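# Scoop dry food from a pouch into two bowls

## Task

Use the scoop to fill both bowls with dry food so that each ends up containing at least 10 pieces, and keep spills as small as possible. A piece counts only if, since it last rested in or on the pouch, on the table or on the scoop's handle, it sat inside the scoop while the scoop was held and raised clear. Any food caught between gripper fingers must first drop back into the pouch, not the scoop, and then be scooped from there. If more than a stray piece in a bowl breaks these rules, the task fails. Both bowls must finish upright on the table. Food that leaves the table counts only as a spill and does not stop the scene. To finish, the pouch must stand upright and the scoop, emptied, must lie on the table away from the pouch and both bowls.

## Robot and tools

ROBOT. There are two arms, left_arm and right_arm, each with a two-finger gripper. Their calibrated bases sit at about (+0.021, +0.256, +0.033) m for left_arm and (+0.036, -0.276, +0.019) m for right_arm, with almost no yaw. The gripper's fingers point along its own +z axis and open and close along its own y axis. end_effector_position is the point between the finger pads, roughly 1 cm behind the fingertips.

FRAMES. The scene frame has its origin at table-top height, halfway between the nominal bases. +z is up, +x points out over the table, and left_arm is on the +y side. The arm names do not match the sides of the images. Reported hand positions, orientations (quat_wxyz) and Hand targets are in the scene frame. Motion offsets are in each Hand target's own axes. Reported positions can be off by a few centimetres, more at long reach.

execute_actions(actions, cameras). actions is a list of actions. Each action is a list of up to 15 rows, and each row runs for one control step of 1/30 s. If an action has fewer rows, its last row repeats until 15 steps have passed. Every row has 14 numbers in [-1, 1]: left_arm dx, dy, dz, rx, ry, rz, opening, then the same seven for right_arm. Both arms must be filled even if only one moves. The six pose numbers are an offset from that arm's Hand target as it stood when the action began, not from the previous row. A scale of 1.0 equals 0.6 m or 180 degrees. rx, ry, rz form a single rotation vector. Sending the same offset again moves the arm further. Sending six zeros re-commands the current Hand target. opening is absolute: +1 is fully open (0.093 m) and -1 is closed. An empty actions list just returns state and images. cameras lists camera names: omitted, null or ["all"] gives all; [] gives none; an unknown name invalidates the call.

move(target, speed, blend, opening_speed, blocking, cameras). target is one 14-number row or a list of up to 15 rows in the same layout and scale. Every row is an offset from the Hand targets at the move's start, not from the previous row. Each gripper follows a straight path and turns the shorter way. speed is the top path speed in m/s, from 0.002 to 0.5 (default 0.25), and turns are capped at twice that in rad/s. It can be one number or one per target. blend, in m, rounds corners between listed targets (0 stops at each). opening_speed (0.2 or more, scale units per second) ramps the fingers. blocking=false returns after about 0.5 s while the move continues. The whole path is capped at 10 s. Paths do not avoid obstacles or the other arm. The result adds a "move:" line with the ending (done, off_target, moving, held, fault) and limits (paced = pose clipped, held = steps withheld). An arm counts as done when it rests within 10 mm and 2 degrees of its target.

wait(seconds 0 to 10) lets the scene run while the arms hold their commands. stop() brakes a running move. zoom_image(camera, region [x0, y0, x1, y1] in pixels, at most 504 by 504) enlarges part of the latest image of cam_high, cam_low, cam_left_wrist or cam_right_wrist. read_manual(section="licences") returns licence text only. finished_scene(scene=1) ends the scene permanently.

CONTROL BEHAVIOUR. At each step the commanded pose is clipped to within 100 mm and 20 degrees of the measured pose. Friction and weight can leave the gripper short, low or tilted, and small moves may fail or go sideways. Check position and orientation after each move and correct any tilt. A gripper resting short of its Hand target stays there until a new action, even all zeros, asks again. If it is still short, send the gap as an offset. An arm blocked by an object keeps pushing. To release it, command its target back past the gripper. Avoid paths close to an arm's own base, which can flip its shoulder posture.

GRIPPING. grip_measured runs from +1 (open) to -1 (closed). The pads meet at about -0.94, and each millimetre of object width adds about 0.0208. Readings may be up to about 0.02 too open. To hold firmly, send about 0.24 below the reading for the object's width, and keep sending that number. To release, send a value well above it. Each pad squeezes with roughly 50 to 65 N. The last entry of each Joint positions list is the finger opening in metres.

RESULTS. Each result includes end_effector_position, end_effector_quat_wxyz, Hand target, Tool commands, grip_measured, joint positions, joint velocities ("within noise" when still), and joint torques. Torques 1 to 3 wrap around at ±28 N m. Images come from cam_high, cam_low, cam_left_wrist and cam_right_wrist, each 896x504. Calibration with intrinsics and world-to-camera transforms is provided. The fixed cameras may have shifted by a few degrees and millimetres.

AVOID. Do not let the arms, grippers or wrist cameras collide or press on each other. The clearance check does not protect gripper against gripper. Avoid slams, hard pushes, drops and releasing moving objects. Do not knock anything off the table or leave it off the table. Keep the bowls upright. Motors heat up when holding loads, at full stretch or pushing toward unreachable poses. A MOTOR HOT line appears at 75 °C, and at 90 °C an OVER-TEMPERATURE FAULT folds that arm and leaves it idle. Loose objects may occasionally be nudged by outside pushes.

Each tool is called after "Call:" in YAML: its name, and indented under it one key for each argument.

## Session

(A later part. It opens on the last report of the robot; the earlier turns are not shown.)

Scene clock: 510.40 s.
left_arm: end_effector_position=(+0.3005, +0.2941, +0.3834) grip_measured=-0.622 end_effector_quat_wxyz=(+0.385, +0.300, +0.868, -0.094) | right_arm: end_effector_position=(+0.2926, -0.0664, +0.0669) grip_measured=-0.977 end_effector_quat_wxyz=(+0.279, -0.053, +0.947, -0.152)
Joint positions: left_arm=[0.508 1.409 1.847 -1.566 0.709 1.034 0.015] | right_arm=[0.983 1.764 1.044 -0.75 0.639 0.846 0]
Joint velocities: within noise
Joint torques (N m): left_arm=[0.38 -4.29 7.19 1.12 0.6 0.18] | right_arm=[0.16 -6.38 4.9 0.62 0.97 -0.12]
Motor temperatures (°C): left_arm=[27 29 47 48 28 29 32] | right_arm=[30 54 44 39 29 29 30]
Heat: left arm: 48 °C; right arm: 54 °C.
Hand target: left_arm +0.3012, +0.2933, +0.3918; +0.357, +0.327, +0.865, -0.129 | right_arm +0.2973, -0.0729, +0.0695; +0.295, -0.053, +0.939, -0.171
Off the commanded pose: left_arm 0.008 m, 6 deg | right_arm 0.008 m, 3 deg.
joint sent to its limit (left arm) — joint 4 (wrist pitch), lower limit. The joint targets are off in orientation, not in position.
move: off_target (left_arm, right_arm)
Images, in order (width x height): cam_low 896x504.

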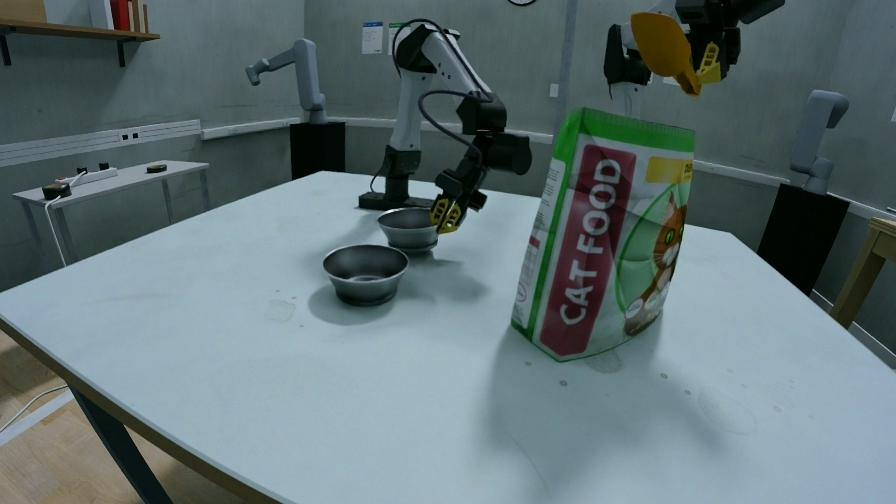

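Call:
move:
  target:
    - [0, 0, 0, 0, 0, 0, -0.85, 0.0125, 0.008, 0.018, 0, 0, 0, -1]
    - [0, 0, 0, 0, 0, 0, -0.85, 0.0125, 0.008, 0.018, 0, 0, 0, 0.1]
    - [0, 0, 0, 0, 0, 0, -0.85, -0.0768, -0.0505, -0.11, 0, 0, 0, 0.1]
    - [0.007, 0.001, 0.08, 0, 0.111, 0, -0.85, -0.068, -0.49, -0.271, 0, 0, 0, 0.1]
  speed: [0.08, 0.1, 0.12, 0.2]
  cameras: ["cam_high", "cam_low", "cam_left_wrist"]

Scene clock: 537.60 s.
left_arm: end_effector_position=(+0.3233, +0.2734, +0.3487) grip_measured=-0.622 end_effector_quat_wxyz=(+0.261, +0.329, +0.907, -0.041) | right_arm: end_effector_position=(+0.2387, -0.2934, +0.3151) grip_measured=+0.098 end_effector_quat_wxyz=(+0.293, -0.052, +0.938, -0.176)
Joint positions: left_arm=[0.227 1.51 1.912 -1.567 0.357 0.875 0.015] | right_arm=[0.289 0.99 1.41 -1.455 0.471 0.054 0.05]
Joint velocities: within noise
Joint torques (N m): left_arm=[-0.38 -5.37 7.34 1.14 0.13 0.03] | right_arm=[-0.39 -0.32 7.69 1.44 0.14 -0.17]
Motor temperatures (°C): left_arm=[27 30 45 45 28 29 32] | right_arm=[30 47 43 37 29 29 31]
Heat: left arm: 45 °C; right arm: 47 °C.
Hand target: left_arm +0.3250, +0.2738, +0.3546; +0.201, +0.345, +0.914, -0.070 | right_arm +0.2377, -0.2929, +0.3197; +0.295, -0.053, +0.939, -0.171
Off the commanded pose: left_arm 0.006 m, 8 deg | right_arm 0.005 m, 1 deg.
joint sent to its limit (left arm) — joint 4 (wrist pitch), lower limit. The joint targets are off in orientation, not in position.
move: off_target (left_arm); target 2's new opening was sent with right_arm's hand 0.009 m and 3 deg from that target
camera_calibration:
cam_left_wrist: T_world_to_cam=[[-0.604517, -0.789532, -0.105821, 0.450713], [-0.784848, 0.613053, -0.0904413, 0.15644], [0.13628, 0.0283803, -0.990264, 0.376139], [0, 0, 0, 1]] pos_world=[0.343985, 0.249271, 0.434321]
Images, in order (width x height): cam_high 896x504, cam_low 896x504, cam_left_wrist 896x504.

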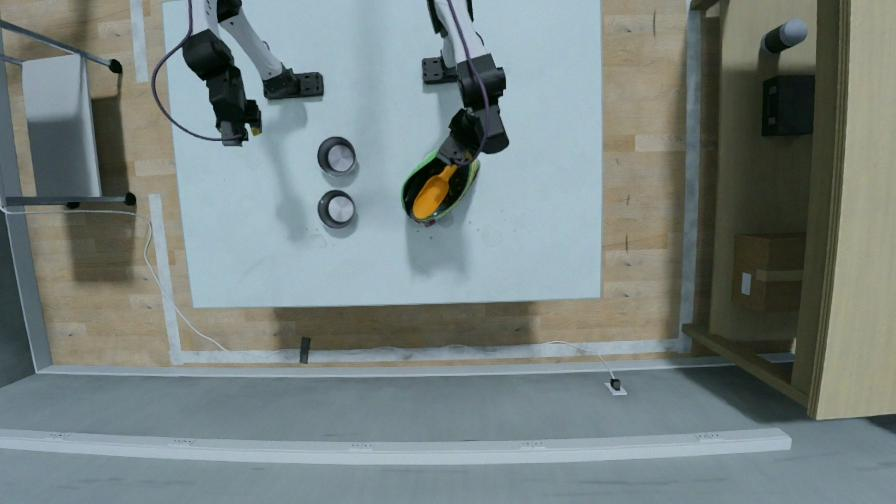

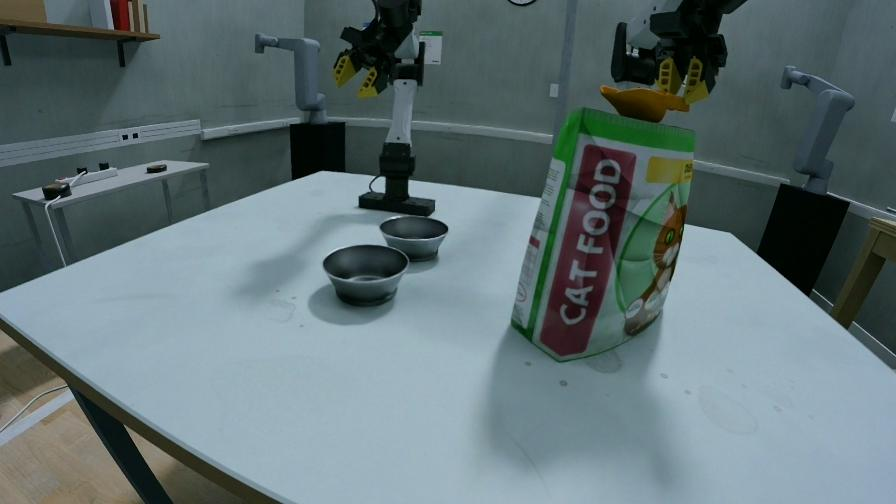

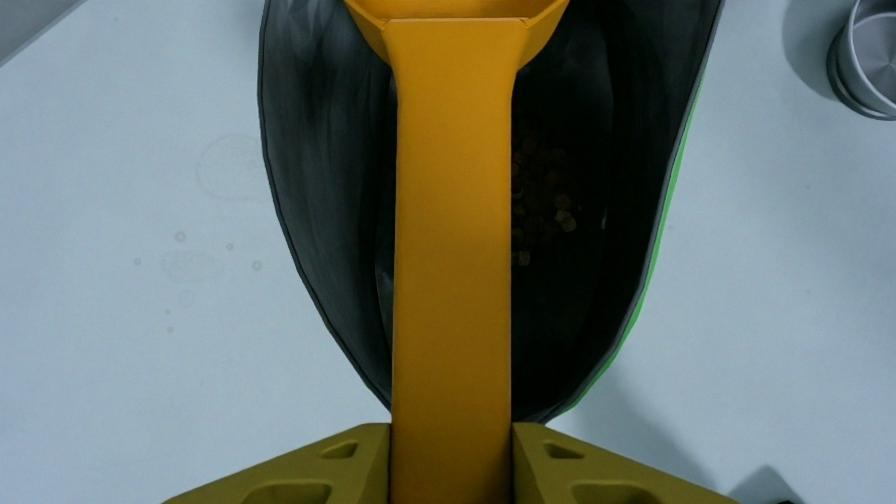

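Call:
move:
  target: [0.025, 0.001, 0.103, 0, 0.139, 0, -0.85, 0, 0, 0, 0, 0, 0, 0.1]
  speed: 0.1
  cameras: ["cam_high", "cam_low", "cam_left_wrist"]

Call:
zoom_image:
  camera: "cam_high"
  region: [390, 130, 490, 240]

Scene clock: 563.23 s.
left_arm: end_effector_position=(+0.3390, +0.2634, +0.3035) grip_measured=-0.622 end_effector_quat_wxyz=(+0.141, +0.351, +0.924, +0.049) | right_arm: end_effector_position=(+0.2385, -0.2934, +0.3150) grip_measured=+0.098 end_effector_quat_wxyz=(+0.293, -0.053, +0.938, -0.176)
Joint positions: left_arm=[0.007 1.6 1.874 -1.546 0.018 0.756 0.015] | right_arm=[0.289 0.99 1.41 -1.456 0.47 0.053 0.05]
Joint velocities: within noise
Joint torques (N m): left_arm=[-0.31 -5.19 4.19 0.75 -0.31 0.03] | right_arm=[-0.39 -0.25 7.71 1.44 0.14 -0.15]
Motor temperatures (°C): left_arm=[27 31 46 44 28 29 32] | right_arm=[30 42 45 37 29 29 30]
Heat: left arm: 46 °C; right arm: 45 °C.
Hand target: left_arm +0.3349, +0.2669, +0.2922; -0.002, +0.352, +0.936, +0.006 | right_arm +0.2377, -0.2929, +0.3197; +0.295, -0.053, +0.939, -0.171
Off the commanded pose: left_arm 0.013 m, 17 deg | right_arm 0.005 m, 1 deg.
joint sent to its limit (left arm) — joint 4 (wrist pitch), lower limit. The joint targets are off in orientation, not in position.
move: off_target (left_arm)
camera_calibration:
cam_left_wrist: T_world_to_cam=[[-0.622838, -0.755841, -0.201934, 0.474075], [-0.781848, 0.592097, 0.19528, 0.0886708], [-0.028036, 0.27951, -0.959733, 0.309857], [0, 0, 0, 1]] pos_world=[0.373286, 0.219216, 0.375797]
Images, in order (width x height): cam_high 896x504, cam_low 896x504, cam_left_wrist 896x504.

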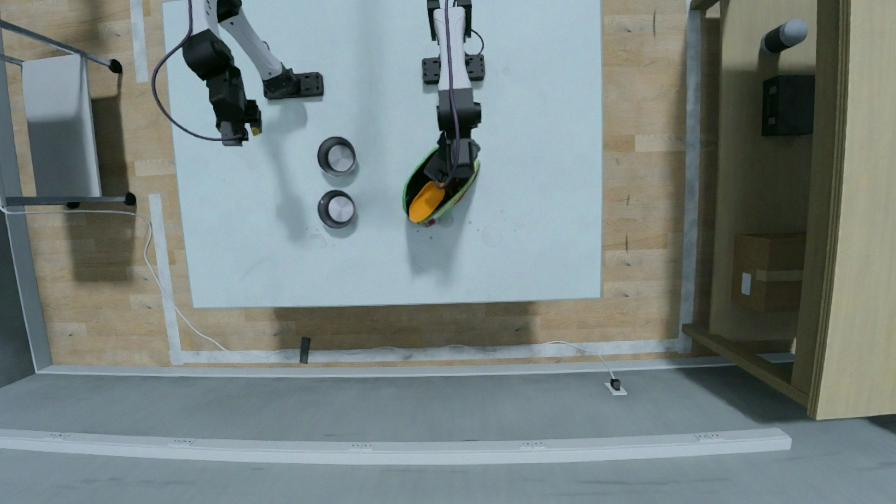

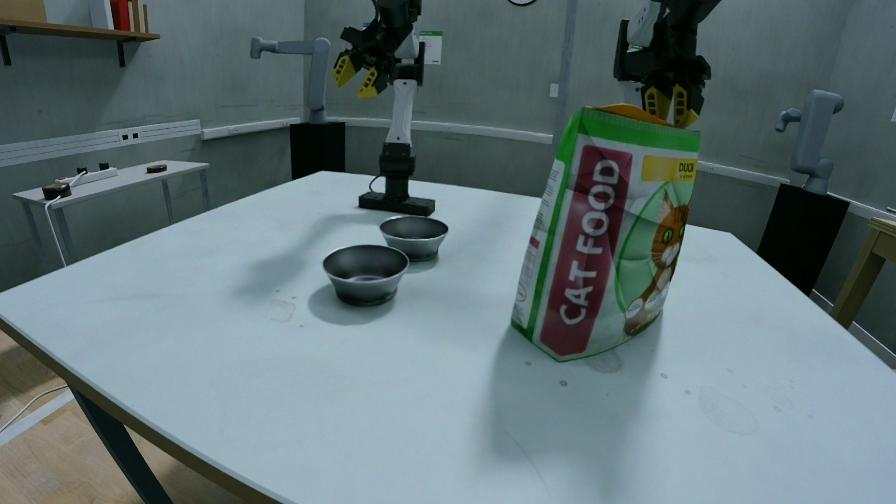

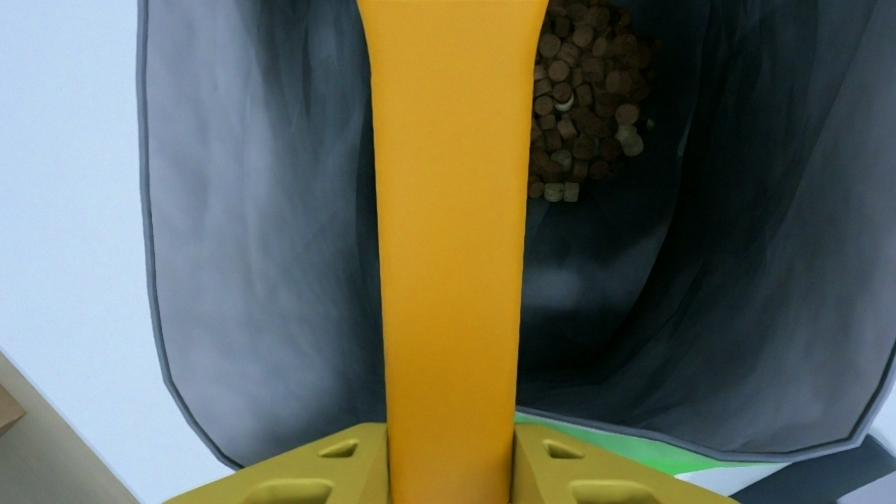

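Scaled by 4.582 from the camera's 896x504 image, which has a finer 1280x720 frame.

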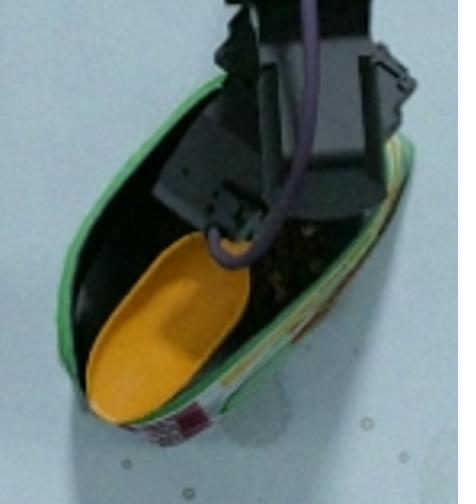

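Call:
execute_actions:
  actions: []

Call:
zoom_image:
  camera: "cam_high"
  region: [380, 110, 560, 250]

Scene clock: 599.47 s.
left_arm: end_effector_position=(+0.3390, +0.2634, +0.3035) grip_measured=-0.622 end_effector_quat_wxyz=(+0.141, +0.351, +0.924, +0.049) | right_arm: end_effector_position=(+0.2384, -0.2934, +0.3149) grip_measured=+0.098 end_effector_quat_wxyz=(+0.292, -0.053, +0.938, -0.176)
Joint positions: left_arm=[0.007 1.6 1.874 -1.546 0.018 0.756 0.015] | right_arm=[0.289 0.99 1.41 -1.456 0.47 0.053 0.05]
Joint velocities: within noise
Joint torques (N m): left_arm=[-0.31 -5.19 4.19 0.76 -0.31 0.03] | right_arm=[-0.39 -0.28 7.73 1.45 0.15 -0.15]
Motor temperatures (°C): left_arm=[27 31 43 42 28 29 32] | right_arm=[30 38 46 37 29 29 30]
Heat: left arm: 43 °C; right arm: 46 °C.
Hand target: left_arm +0.3349, +0.2669, +0.2922; -0.002, +0.352, +0.936, +0.006 | right_arm +0.2377, -0.2929, +0.3197; +0.295, -0.053, +0.939, -0.171
Tool commands: left_gripper/opening=-0.85 right_gripper/opening=+0.1
Off the commanded pose: left_arm 0.013 m, 17 deg | right_arm 0.005 m, 1 deg.
camera_calibration:
cam_left_wrist: T_world_to_cam=[[-0.622838, -0.755841, -0.201934, 0.474075], [-0.781848, 0.592097, 0.19528, 0.0886708], [-0.028036, 0.27951, -0.959733, 0.309857], [0, 0, 0, 1]] pos_world=[0.373286, 0.219216, 0.375797]
cam_right_wrist: T_world_to_cam=[[-0.0723489, -0.92787, 0.365818, -0.369453], [-0.985653, 0.0104385, -0.168459, 0.329415], [0.15249, -0.372757, -0.915314, 0.220311], [0, 0, 0, 1]] pos_world=[0.264364, -0.264121, 0.392299]

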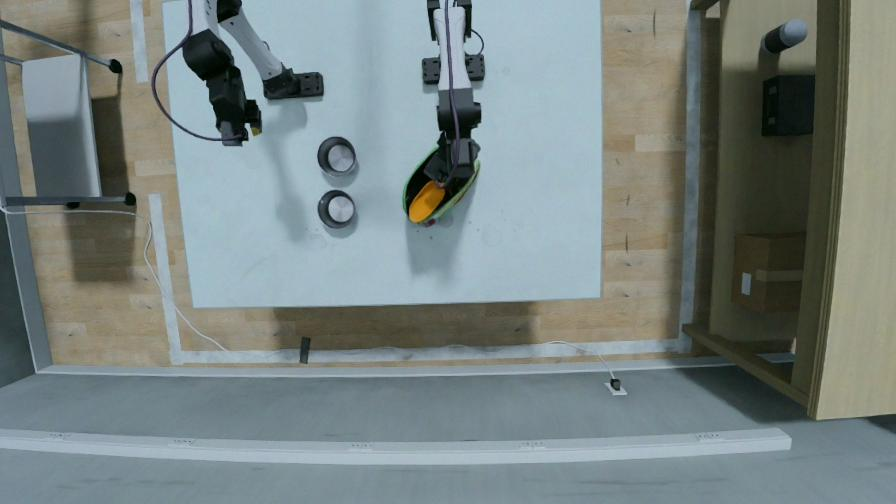

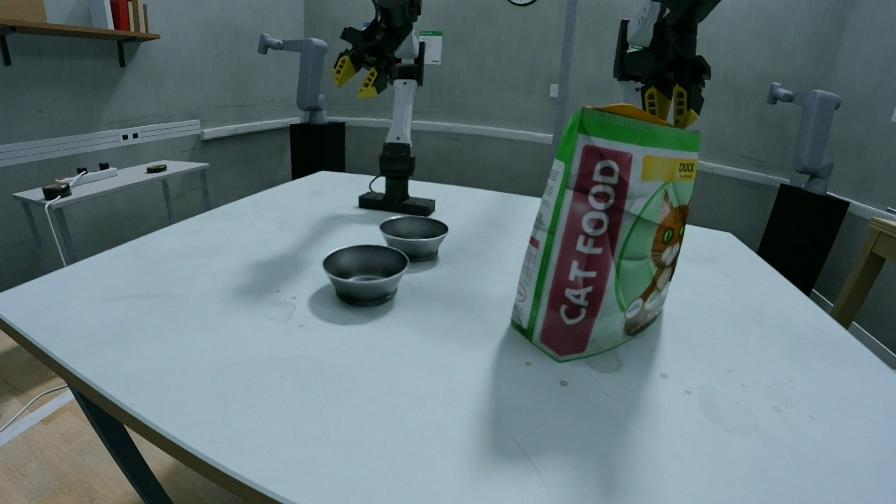

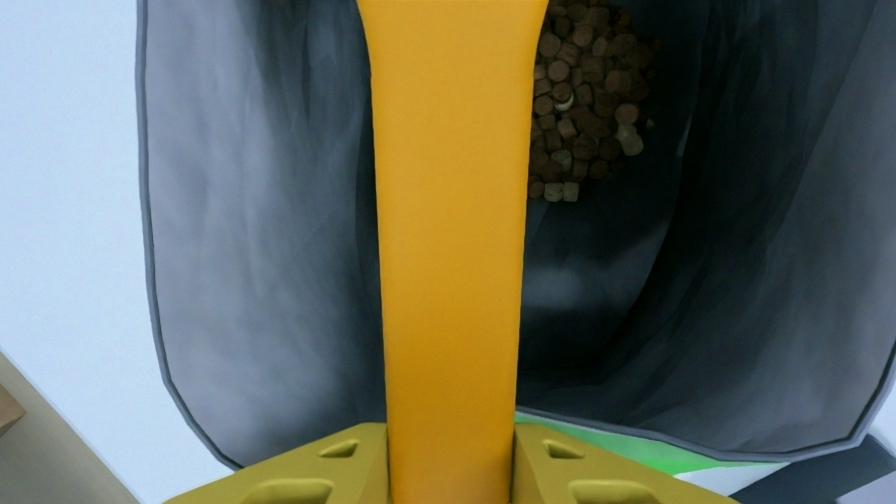

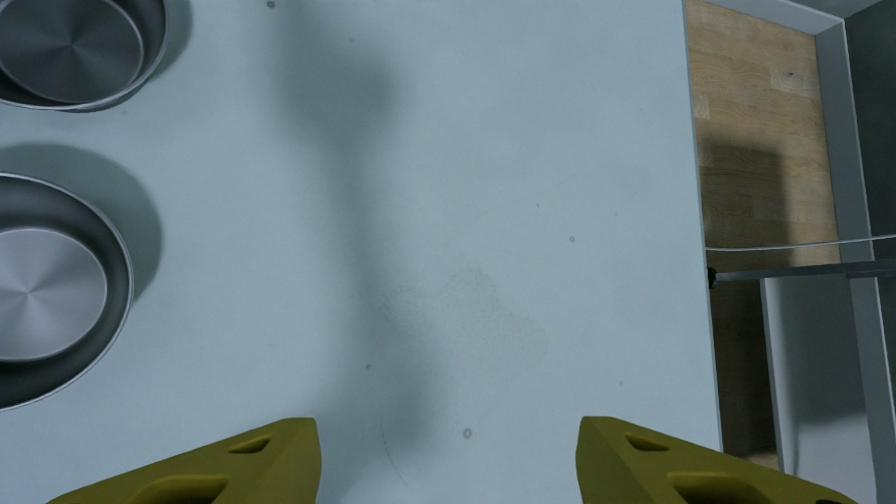

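Scaled by 2.800 from the camera's 896x504 image, which has a finer 1280x720 frame.

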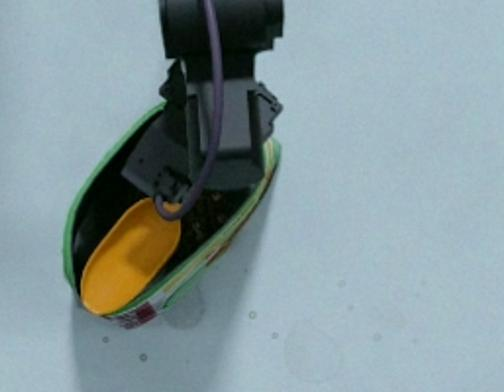

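Call:
move:
  target: [0.037,-0.001,0.04,0,0,0,-0.85,0,0,0,0,0,0,0.1]
  speed: 0.08
  cameras: ["cam_high","cam_low","cam_left_wrist"]

Call:
zoom_image:
  camera: "cam_high"
  region: [380, 110, 560, 250]

Scene clock: 629.20 s.
left_arm: end_effector_position=(+0.3229, +0.2745, +0.2725) grip_measured=-0.622 end_effector_quat_wxyz=(+0.086, +0.352, +0.932, +0.031) | right_arm: end_effector_position=(+0.2384, -0.2934, +0.3149) grip_measured=+0.098 end_effector_quat_wxyz=(+0.292, -0.053, +0.938, -0.176)
Joint positions: left_arm=[0.044 1.6 1.767 -1.557 0.016 0.79 0.015] | right_arm=[0.289 0.99 1.41 -1.457 0.47 0.053 0.05]
Joint velocities: within noise
Joint torques (N m): left_arm=[0.75 -6.8 4.41 0.62 -0.26 0.17] | right_arm=[-0.4 -0.27 7.71 1.44 0.15 -0.16]
Motor temperatures (°C): left_arm=[27 31 42 40 28 29 33] | right_arm=[30 36 46 37 29 29 30]
Heat: left arm: 42 °C; right arm: 46 °C.
Hand target: left_arm +0.3179, +0.2813, +0.2684; -0.002, +0.352, +0.936, +0.006 | right_arm +0.2377, -0.2929, +0.3197; +0.295, -0.053, +0.939, -0.171
Off the commanded pose: left_arm 0.009 m, 10 deg | right_arm 0.005 m, 1 deg.
joint sent to its limit (left arm) — joint 4 (wrist pitch), lower limit. The joint targets are off in orientation, not in position.
move: off_target (left_arm)
camera_calibration:
cam_left_wrist: T_world_to_cam=[[-0.638966, -0.757976, -0.131127, 0.452646], [-0.756064, 0.587426, 0.288613, 0.0430065], [-0.141734, 0.283554, -0.948424, 0.309054], [0, 0, 0, 1]] pos_world=[0.365545, 0.230198, 0.340056]
Images, in order (width x height): cam_high 896x504, cam_low 896x504, cam_left_wrist 896x504.

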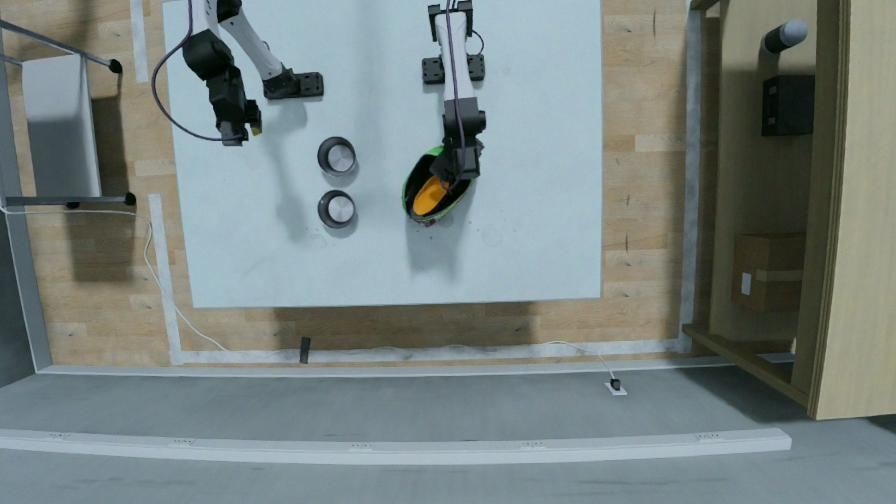

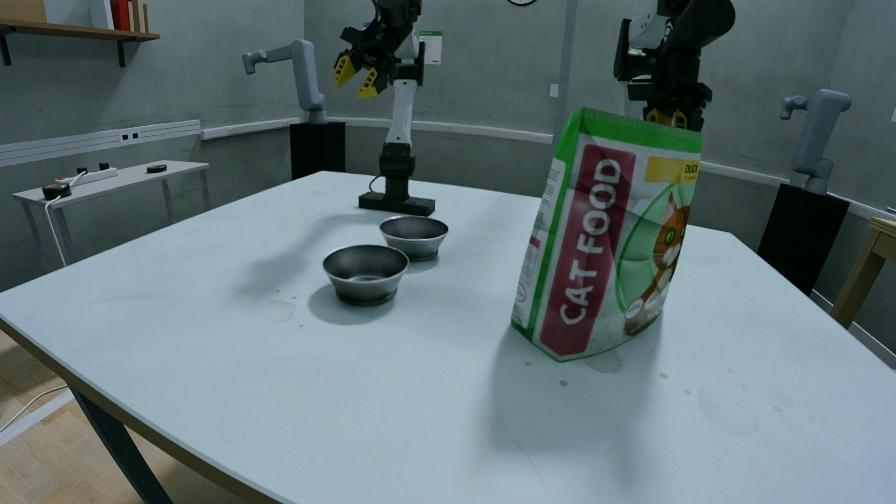

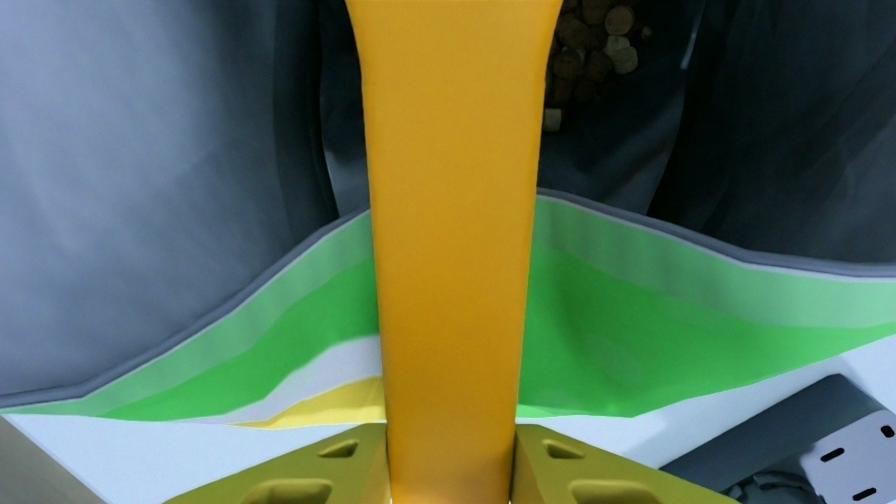

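Scaled by 2.800 from the camera's 896x504 image, which has a finer 1280x720 frame.

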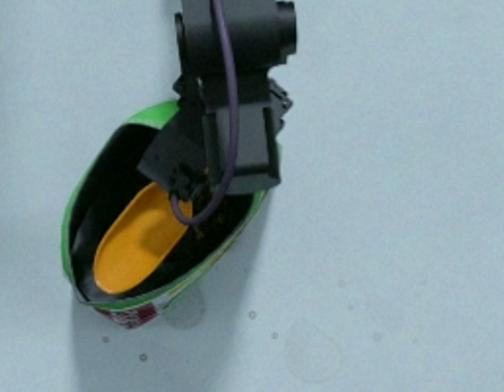

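Call:
move:
  target:
    - [-0.01,0,-0.061,0,0,0,-0.85,0,0,0,0,0,0,0.1]
    - [-0.062,0,-0.061,0,0,0,-0.85,0,0,0,0,0,0,0.1]
    - [-0.062,0,0.02,0,0,0,-0.85,0,0,0,0,0,0,0.1]
  speed: 0.08
  blend: 0.01
  cameras: ["cam_high","cam_low","cam_left_wrist"]

Call:
zoom_image:
  camera: "cam_high"
  region: [380, 110, 560, 250]

Scene clock: 675.07 s.
left_arm: end_effector_position=(+0.3483, +0.2568, +0.2655) grip_measured=-0.622 end_effector_quat_wxyz=(+0.075, +0.353, +0.932, +0.032) | right_arm: end_effector_position=(+0.2384, -0.2934, +0.3149) grip_measured=+0.098 end_effector_quat_wxyz=(+0.292, -0.053, +0.938, -0.176)
Joint positions: left_arm=[-0.027 1.705 1.855 -1.559 -0.007 0.724 0.015] | right_arm=[0.289 0.99 1.41 -1.457 0.47 0.053 0.05]
Joint velocities: within noise
Joint torques (N m): left_arm=[-0.2 -6.38 4.3 0.6 -0.07 0.03] | right_arm=[-0.36 -0.24 7.72 1.45 0.14 -0.16]
Motor temperatures (°C): left_arm=[27 33 41 39 28 29 33] | right_arm=[30 34 46 37 28 29 30]
Heat: left arm: 41 °C; right arm: 46 °C.
Hand target: left_arm +0.3459, +0.2570, +0.2560; -0.002, +0.352, +0.936, +0.006 | right_arm +0.2377, -0.2929, +0.3197; +0.295, -0.053, +0.939, -0.171
Off the commanded pose: left_arm 0.010 m, 9 deg | right_arm 0.005 m, 1 deg.
joint sent to its limit (left arm) — joint 4 (wrist pitch), lower limit. The joint targets are off in orientation, not in position.
move: off_target (left_arm)
camera_calibration:
cam_left_wrist: T_world_to_cam=[[-0.642982, -0.755322, -0.126737, 0.454168], [-0.749102, 0.585776, 0.309376, 0.06715], [-0.159439, 0.293862, -0.942456, 0.312927], [0, 0, 0, 1]] pos_world=[0.392217, 0.211751, 0.331705]
Images, in order (width x height): cam_high 896x504, cam_low 896x504, cam_left_wrist 896x504.

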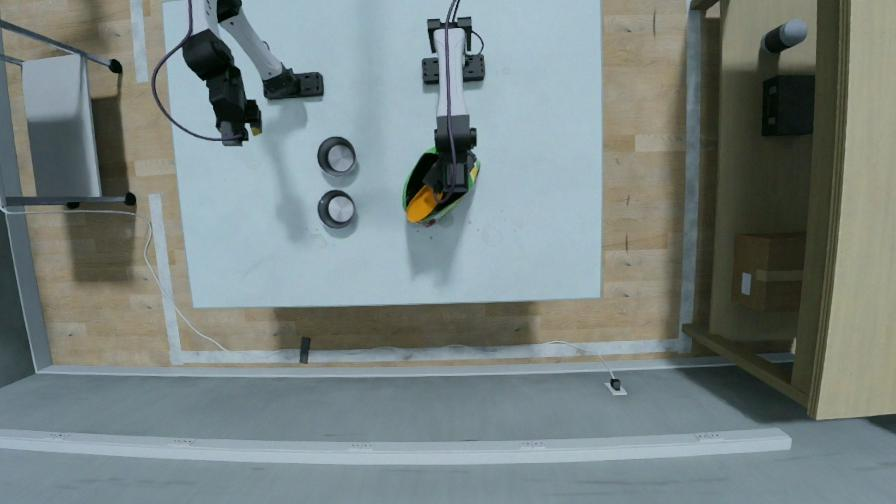

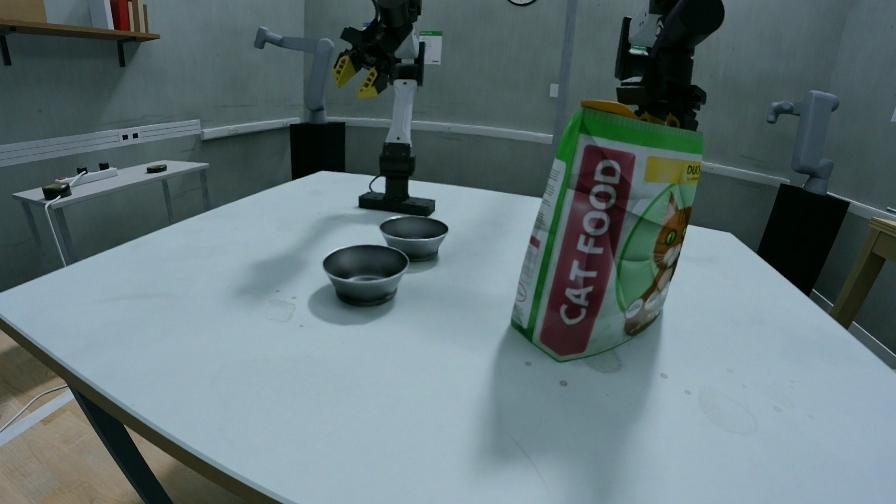

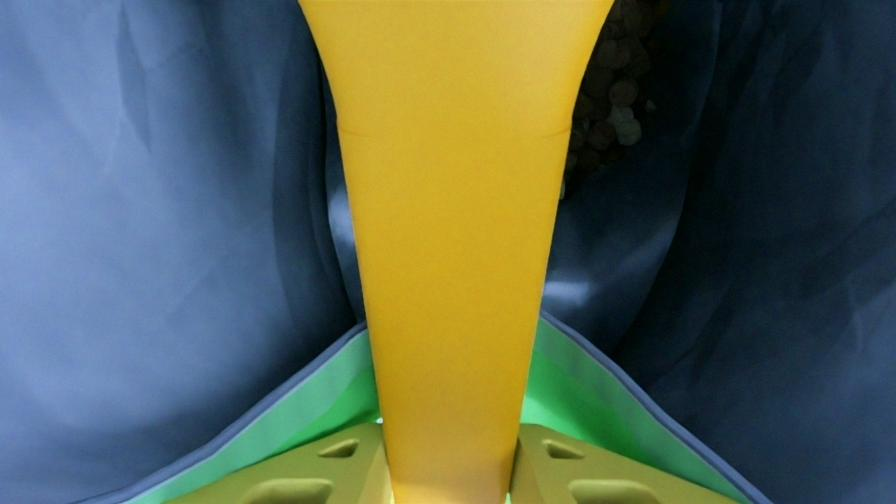

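Scaled by 2.800 from the camera's 896x504 image, which has a finer 1280x720 frame.

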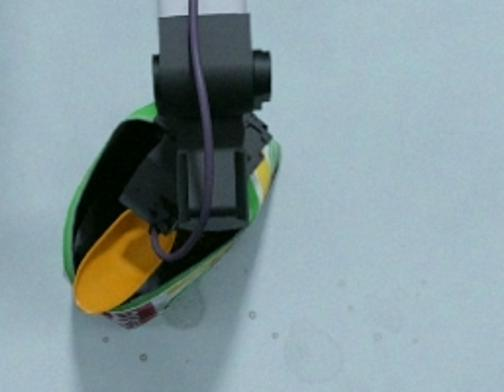

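Call:
move:
  target:
    - [0.03,0,-0.08,0,-0.03,0,-0.85,0,0,0,0,0,0,0.1]
    - [0.05,0,-0.18,0,-0.167,0,-0.85,0,0,0,0,0,0,0.1]
  speed: 0.1
  blend: 0.02
  cameras: ["cam_high","cam_low","cam_left_wrist"]

Call:
zoom_image:
  camera: "cam_high"
  region: [380, 110, 560, 250]

Scene clock: 743.90 s.
left_arm: end_effector_position=(+0.3251, +0.2771, +0.3493) grip_measured=-0.622 end_effector_quat_wxyz=(+0.270, +0.320, +0.906, -0.061) | right_arm: end_effector_position=(+0.2384, -0.2934, +0.3149) grip_measured=+0.098 end_effector_quat_wxyz=(+0.292, -0.053, +0.938, -0.176)
Joint positions: left_arm=[0.266 1.522 1.917 -1.573 0.412 0.888 0.015] | right_arm=[0.289 0.99 1.41 -1.457 0.47 0.053 0.05]
Joint velocities: within noise
Joint torques (N m): left_arm=[0.46 -7.75 7.24 1.16 0.45 0.19] | right_arm=[-0.36 -0.28 7.73 1.45 0.14 -0.15]
Motor temperatures (°C): left_arm=[27 33 42 37 28 29 33] | right_arm=[30 33 46 37 28 29 30]
Heat: left arm: 42 °C; right arm: 46 °C.
Hand target: left_arm +0.3232, +0.2753, +0.3642; +0.241, +0.341, +0.905, -0.085 | right_arm +0.2377, -0.2929, +0.3197; +0.295, -0.053, +0.939, -0.171
Off the commanded pose: left_arm 0.015 m, 5 deg | right_arm 0.005 m, 1 deg.
joint read past its limit (left arm) — joint 4 (wrist pitch), lower limit.
joint sent to its limit (left arm) — joint 4 (wrist pitch), lower limit. The joint targets are off in orientation, not in position.
move: off_target (left_arm)
camera_calibration:
cam_left_wrist: T_world_to_cam=[[-0.598574, -0.797915, -0.0709973, 0.443029], [-0.788673, 0.602524, -0.122314, 0.170972], [0.140374, -0.0172203, -0.989949, 0.387632], [0, 0, 0, 1]] pos_world=[0.345613, 0.25716, 0.436102]
Images, in order (width x height): cam_high 896x504, cam_low 896x504, cam_left_wrist 896x504.

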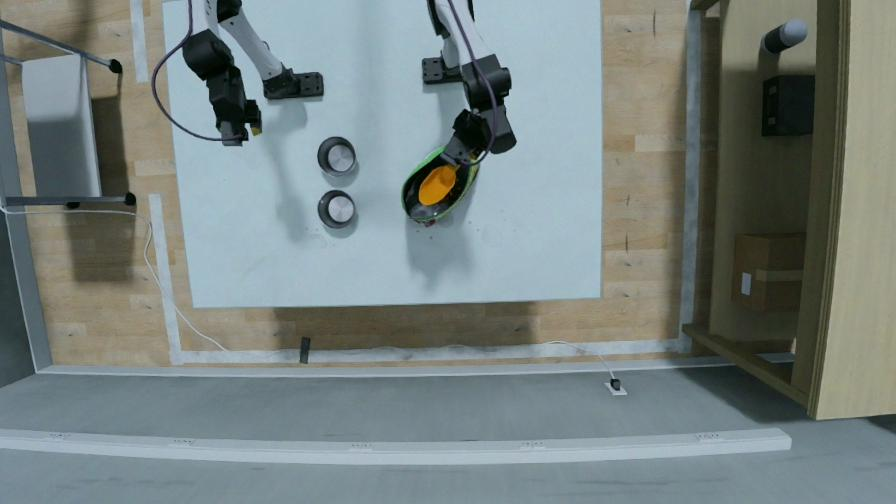

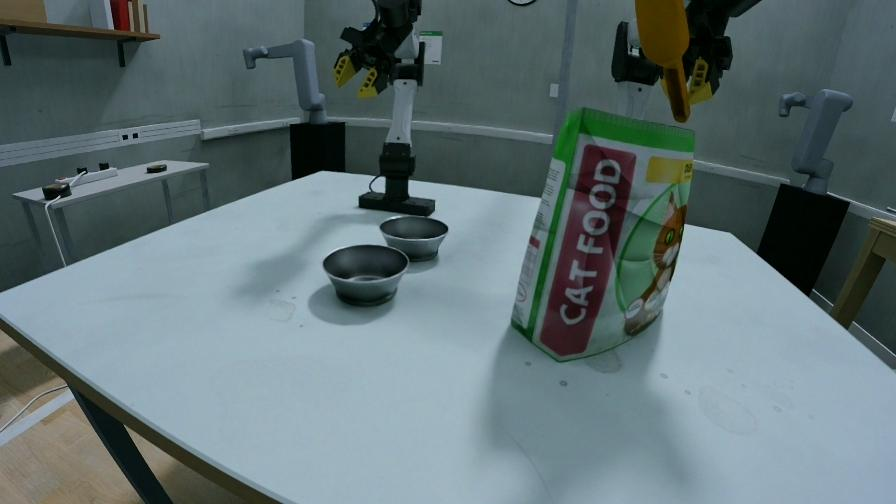

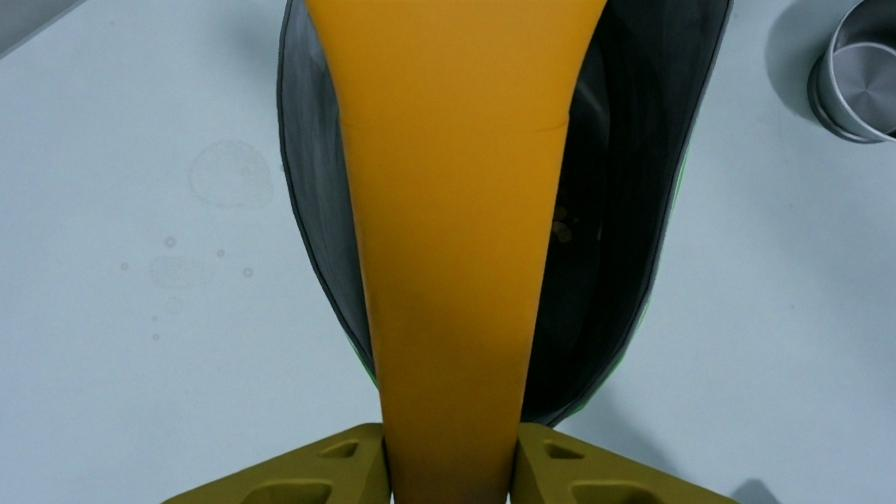

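Scaled by 2.800 from the camera's 896x504 image, which has a finer 1280x720 frame.

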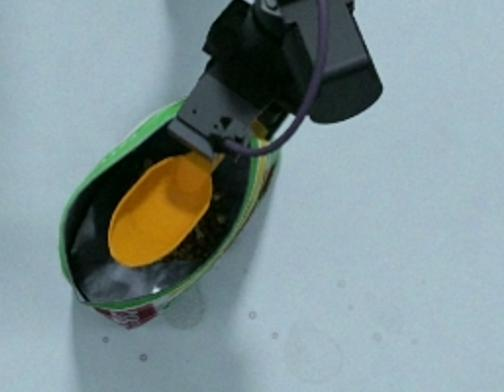

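Call:
move:
  target:
    - [0.059,-0.003,-0.0835,0,-0.02,0,-0.85,0,0,0,0,0,0,0.1]
    - [0.197,0.0985,-0.067,-0.227,-0.0245,-0.358,-0.85,0,0,0,0,0,0,0.1]
  speed: 0.2
  blend: 0.02
  cameras: ["cam_high","cam_low","cam_left_wrist"]

Scene clock: 794.07 s.
left_arm: end_effector_position=(+0.2689, +0.3993, +0.3361) grip_measured=-0.622 end_effector_quat_wxyz=(+0.275, -0.284, +0.914, +0.087) | right_arm: end_effector_position=(+0.2383, -0.2934, +0.3148) grip_measured=+0.098 end_effector_quat_wxyz=(+0.292, -0.053, +0.939, -0.176)
Joint positions: left_arm=[0.458 1.275 1.617 -1.332 -0.067 -0.099 0.015] | right_arm=[0.289 0.99 1.41 -1.457 0.47 0.053 0.05]
Joint velocities: within noise
Joint torques (N m): left_arm=[-0.43 -5.39 5.18 1.78 -0.23 0.05] | right_arm=[-0.36 -0.29 7.72 1.46 0.14 -0.16]
Motor temperatures (°C): left_arm=[26 35 44 38 28 29 33] | right_arm=[30 32 46 37 28 29 30]
Heat: left arm: 44 °C; right arm: 46 °C.
Hand target: left_arm +0.2699, +0.4007, +0.3415; +0.290, -0.286, +0.908, +0.094 | right_arm +0.2377, -0.2930, +0.3197; +0.295, -0.053, +0.939, -0.171
Off the commanded pose: left_arm 0.006 m, 2 deg | right_arm 0.005 m, 1 deg.
move: done
camera_calibration:
cam_left_wrist: T_world_to_cam=[[0.581779, -0.813299, -0.00884458, 0.173832], [-0.805073, -0.574279, -0.148529, 0.534544], [0.115719, 0.0935317, -0.988868, 0.346611], [0, 0, 0, 1]] pos_world=[0.289106, 0.415935, 0.423685]
Images, in order (width x height): cam_high 896x504, cam_low 896x504, cam_left_wrist 896x504.

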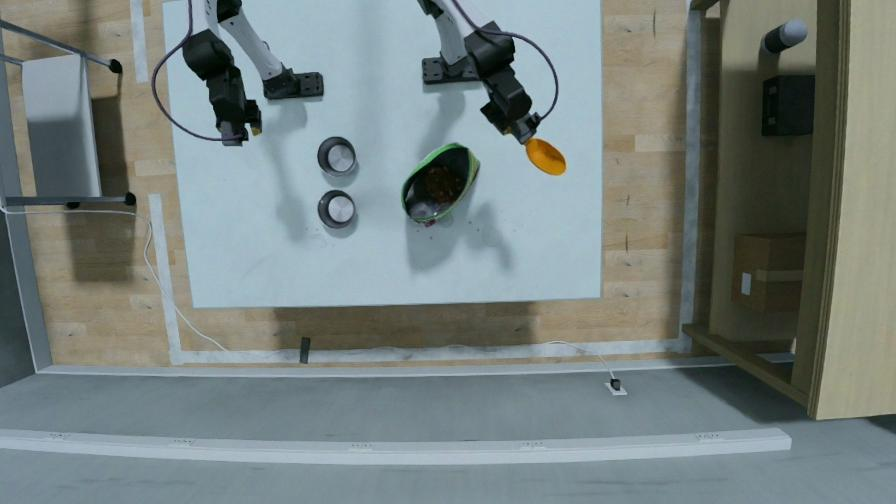

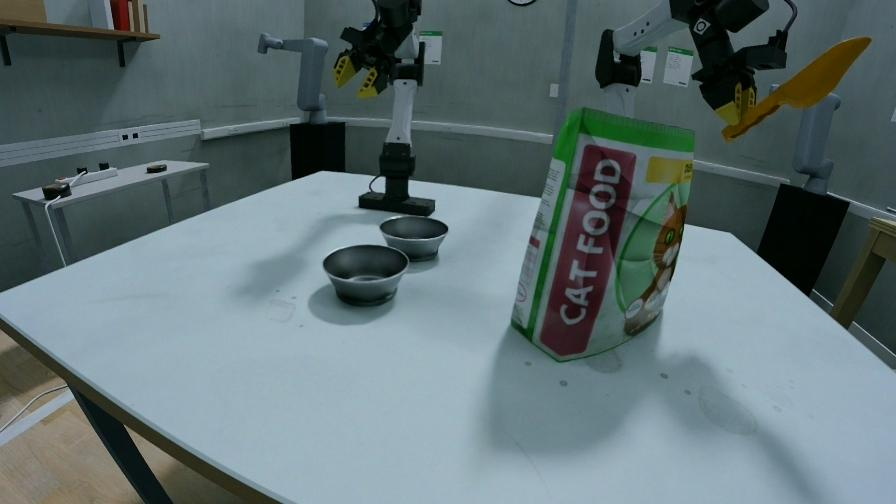

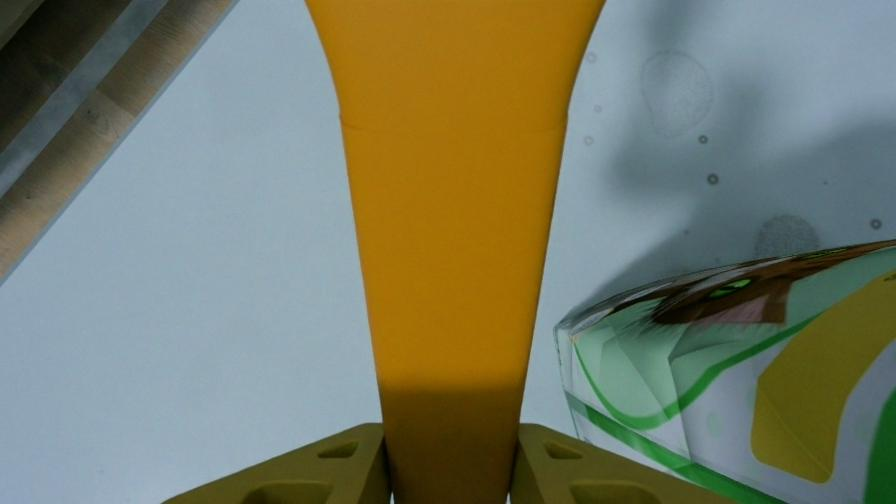

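Call:
zoom_image:
  camera: "cam_high"
  region: [380, 110, 480, 240]

Call:
zoom_image:
  camera: "cam_low"
  region: [620, 0, 896, 160]

Scaled by 3.877 from the camera's 896x504 image, which has a finer 1280x720 frame.

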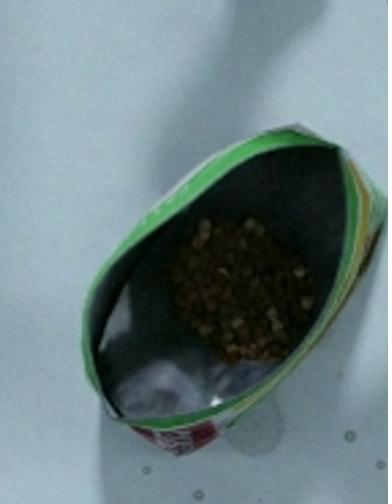

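Scaled by 1.826 from the camera's 896x504 image, which has a finer 1280x720 frame.

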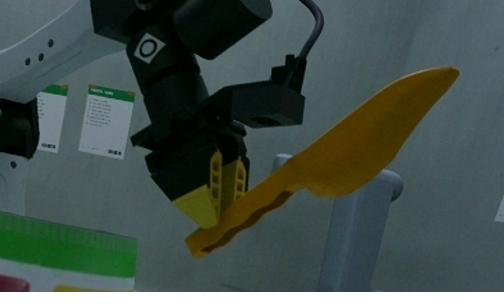

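Call:
move:
  target: [0.216,0.027,0.337,0,0.113,0,-0.85,0,0,0,0,0,0,0.1]
  speed: 0.2
  cameras: ["cam_low","cam_left_wrist"]

Call:
zoom_image:
  camera: "cam_low"
  region: [620, 60, 896, 260]

Scene clock: 815.60 s.
left_arm: end_effector_position=(+0.2659, +0.4203, +0.1014) grip_measured=-0.622 end_effector_quat_wxyz=(+0.115, -0.301, +0.946, +0.046) | right_arm: end_effector_position=(+0.2383, -0.2934, +0.3148) grip_measured=+0.098 end_effector_quat_wxyz=(+0.292, -0.053, +0.939, -0.176)
Joint positions: left_arm=[0.549 1.474 0.939 -0.788 -0.027 -0.038 0.015] | right_arm=[0.289 0.99 1.41 -1.457 0.47 0.053 0.05]
Joint velocities: within noise
Joint torques (N m): left_arm=[0.44 -6.11 5.76 1.11 0.08 0.19] | right_arm=[-0.34 -0.27 7.71 1.46 0.15 -0.16]
Motor temperatures (°C): left_arm=[26 34 43 40 28 29 33] | right_arm=[30 32 47 37 28 29 30]
Heat: left arm: 43 °C; right arm: 47 °C.
Hand target: left_arm +0.2698, +0.4220, +0.1017; +0.125, -0.298, +0.945, +0.042 | right_arm +0.2377, -0.2930, +0.3197; +0.295, -0.053, +0.939, -0.171
Off the commanded pose: left_arm 0.004 m, 1 deg | right_arm 0.005 m, 1 deg.
move: done
camera_calibration:
cam_left_wrist: T_world_to_cam=[[0.590586, -0.806439, -0.0293851, 0.187404], [-0.789361, -0.584879, 0.186614, 0.475602], [-0.167679, -0.087016, -0.981994, 0.263411], [0, 0, 0, 1]] pos_world=[0.308912, 0.452221, 0.175421]
Images, in order (width x height): cam_low 896x504, cam_left_wrist 896x504.

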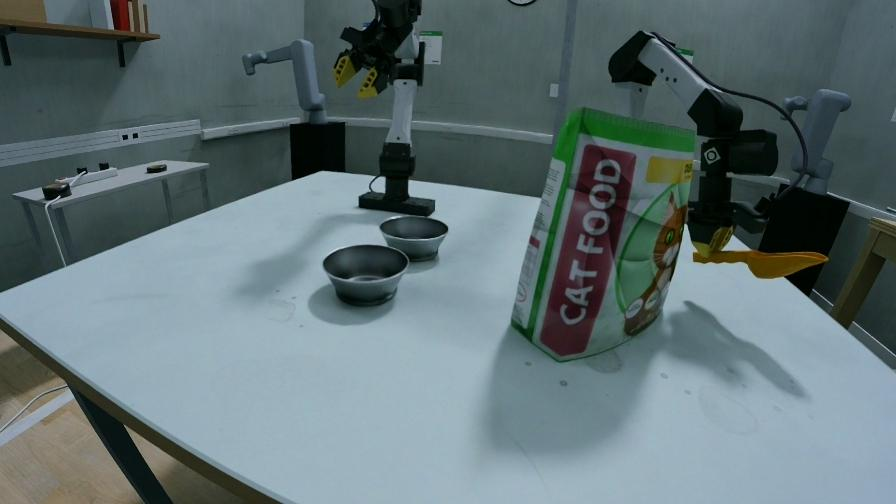

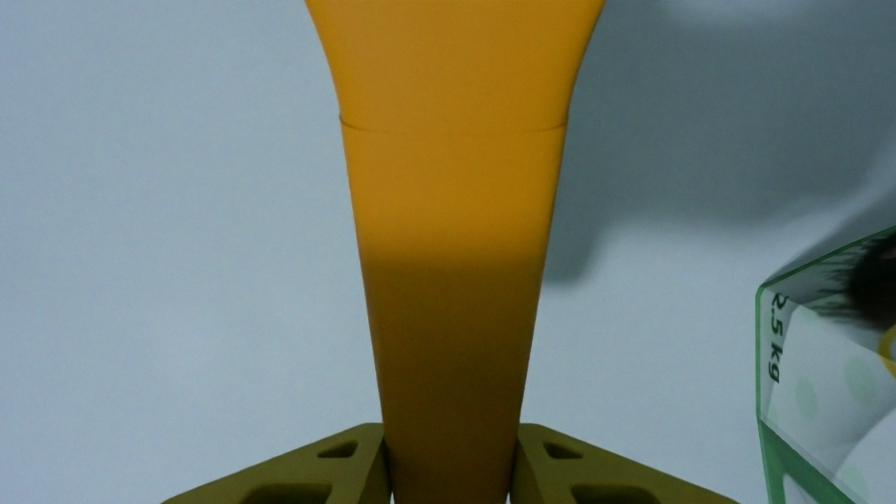

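Scaled by 1.826 from the camera's 896x504 image, which has a finer 1280x720 frame.

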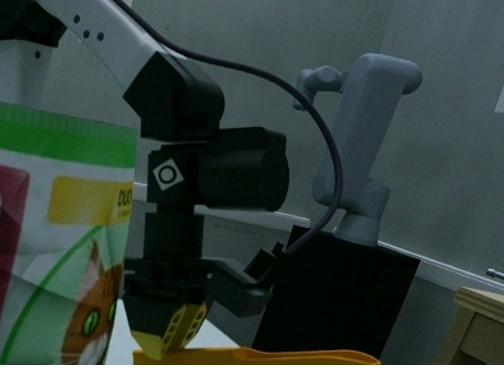

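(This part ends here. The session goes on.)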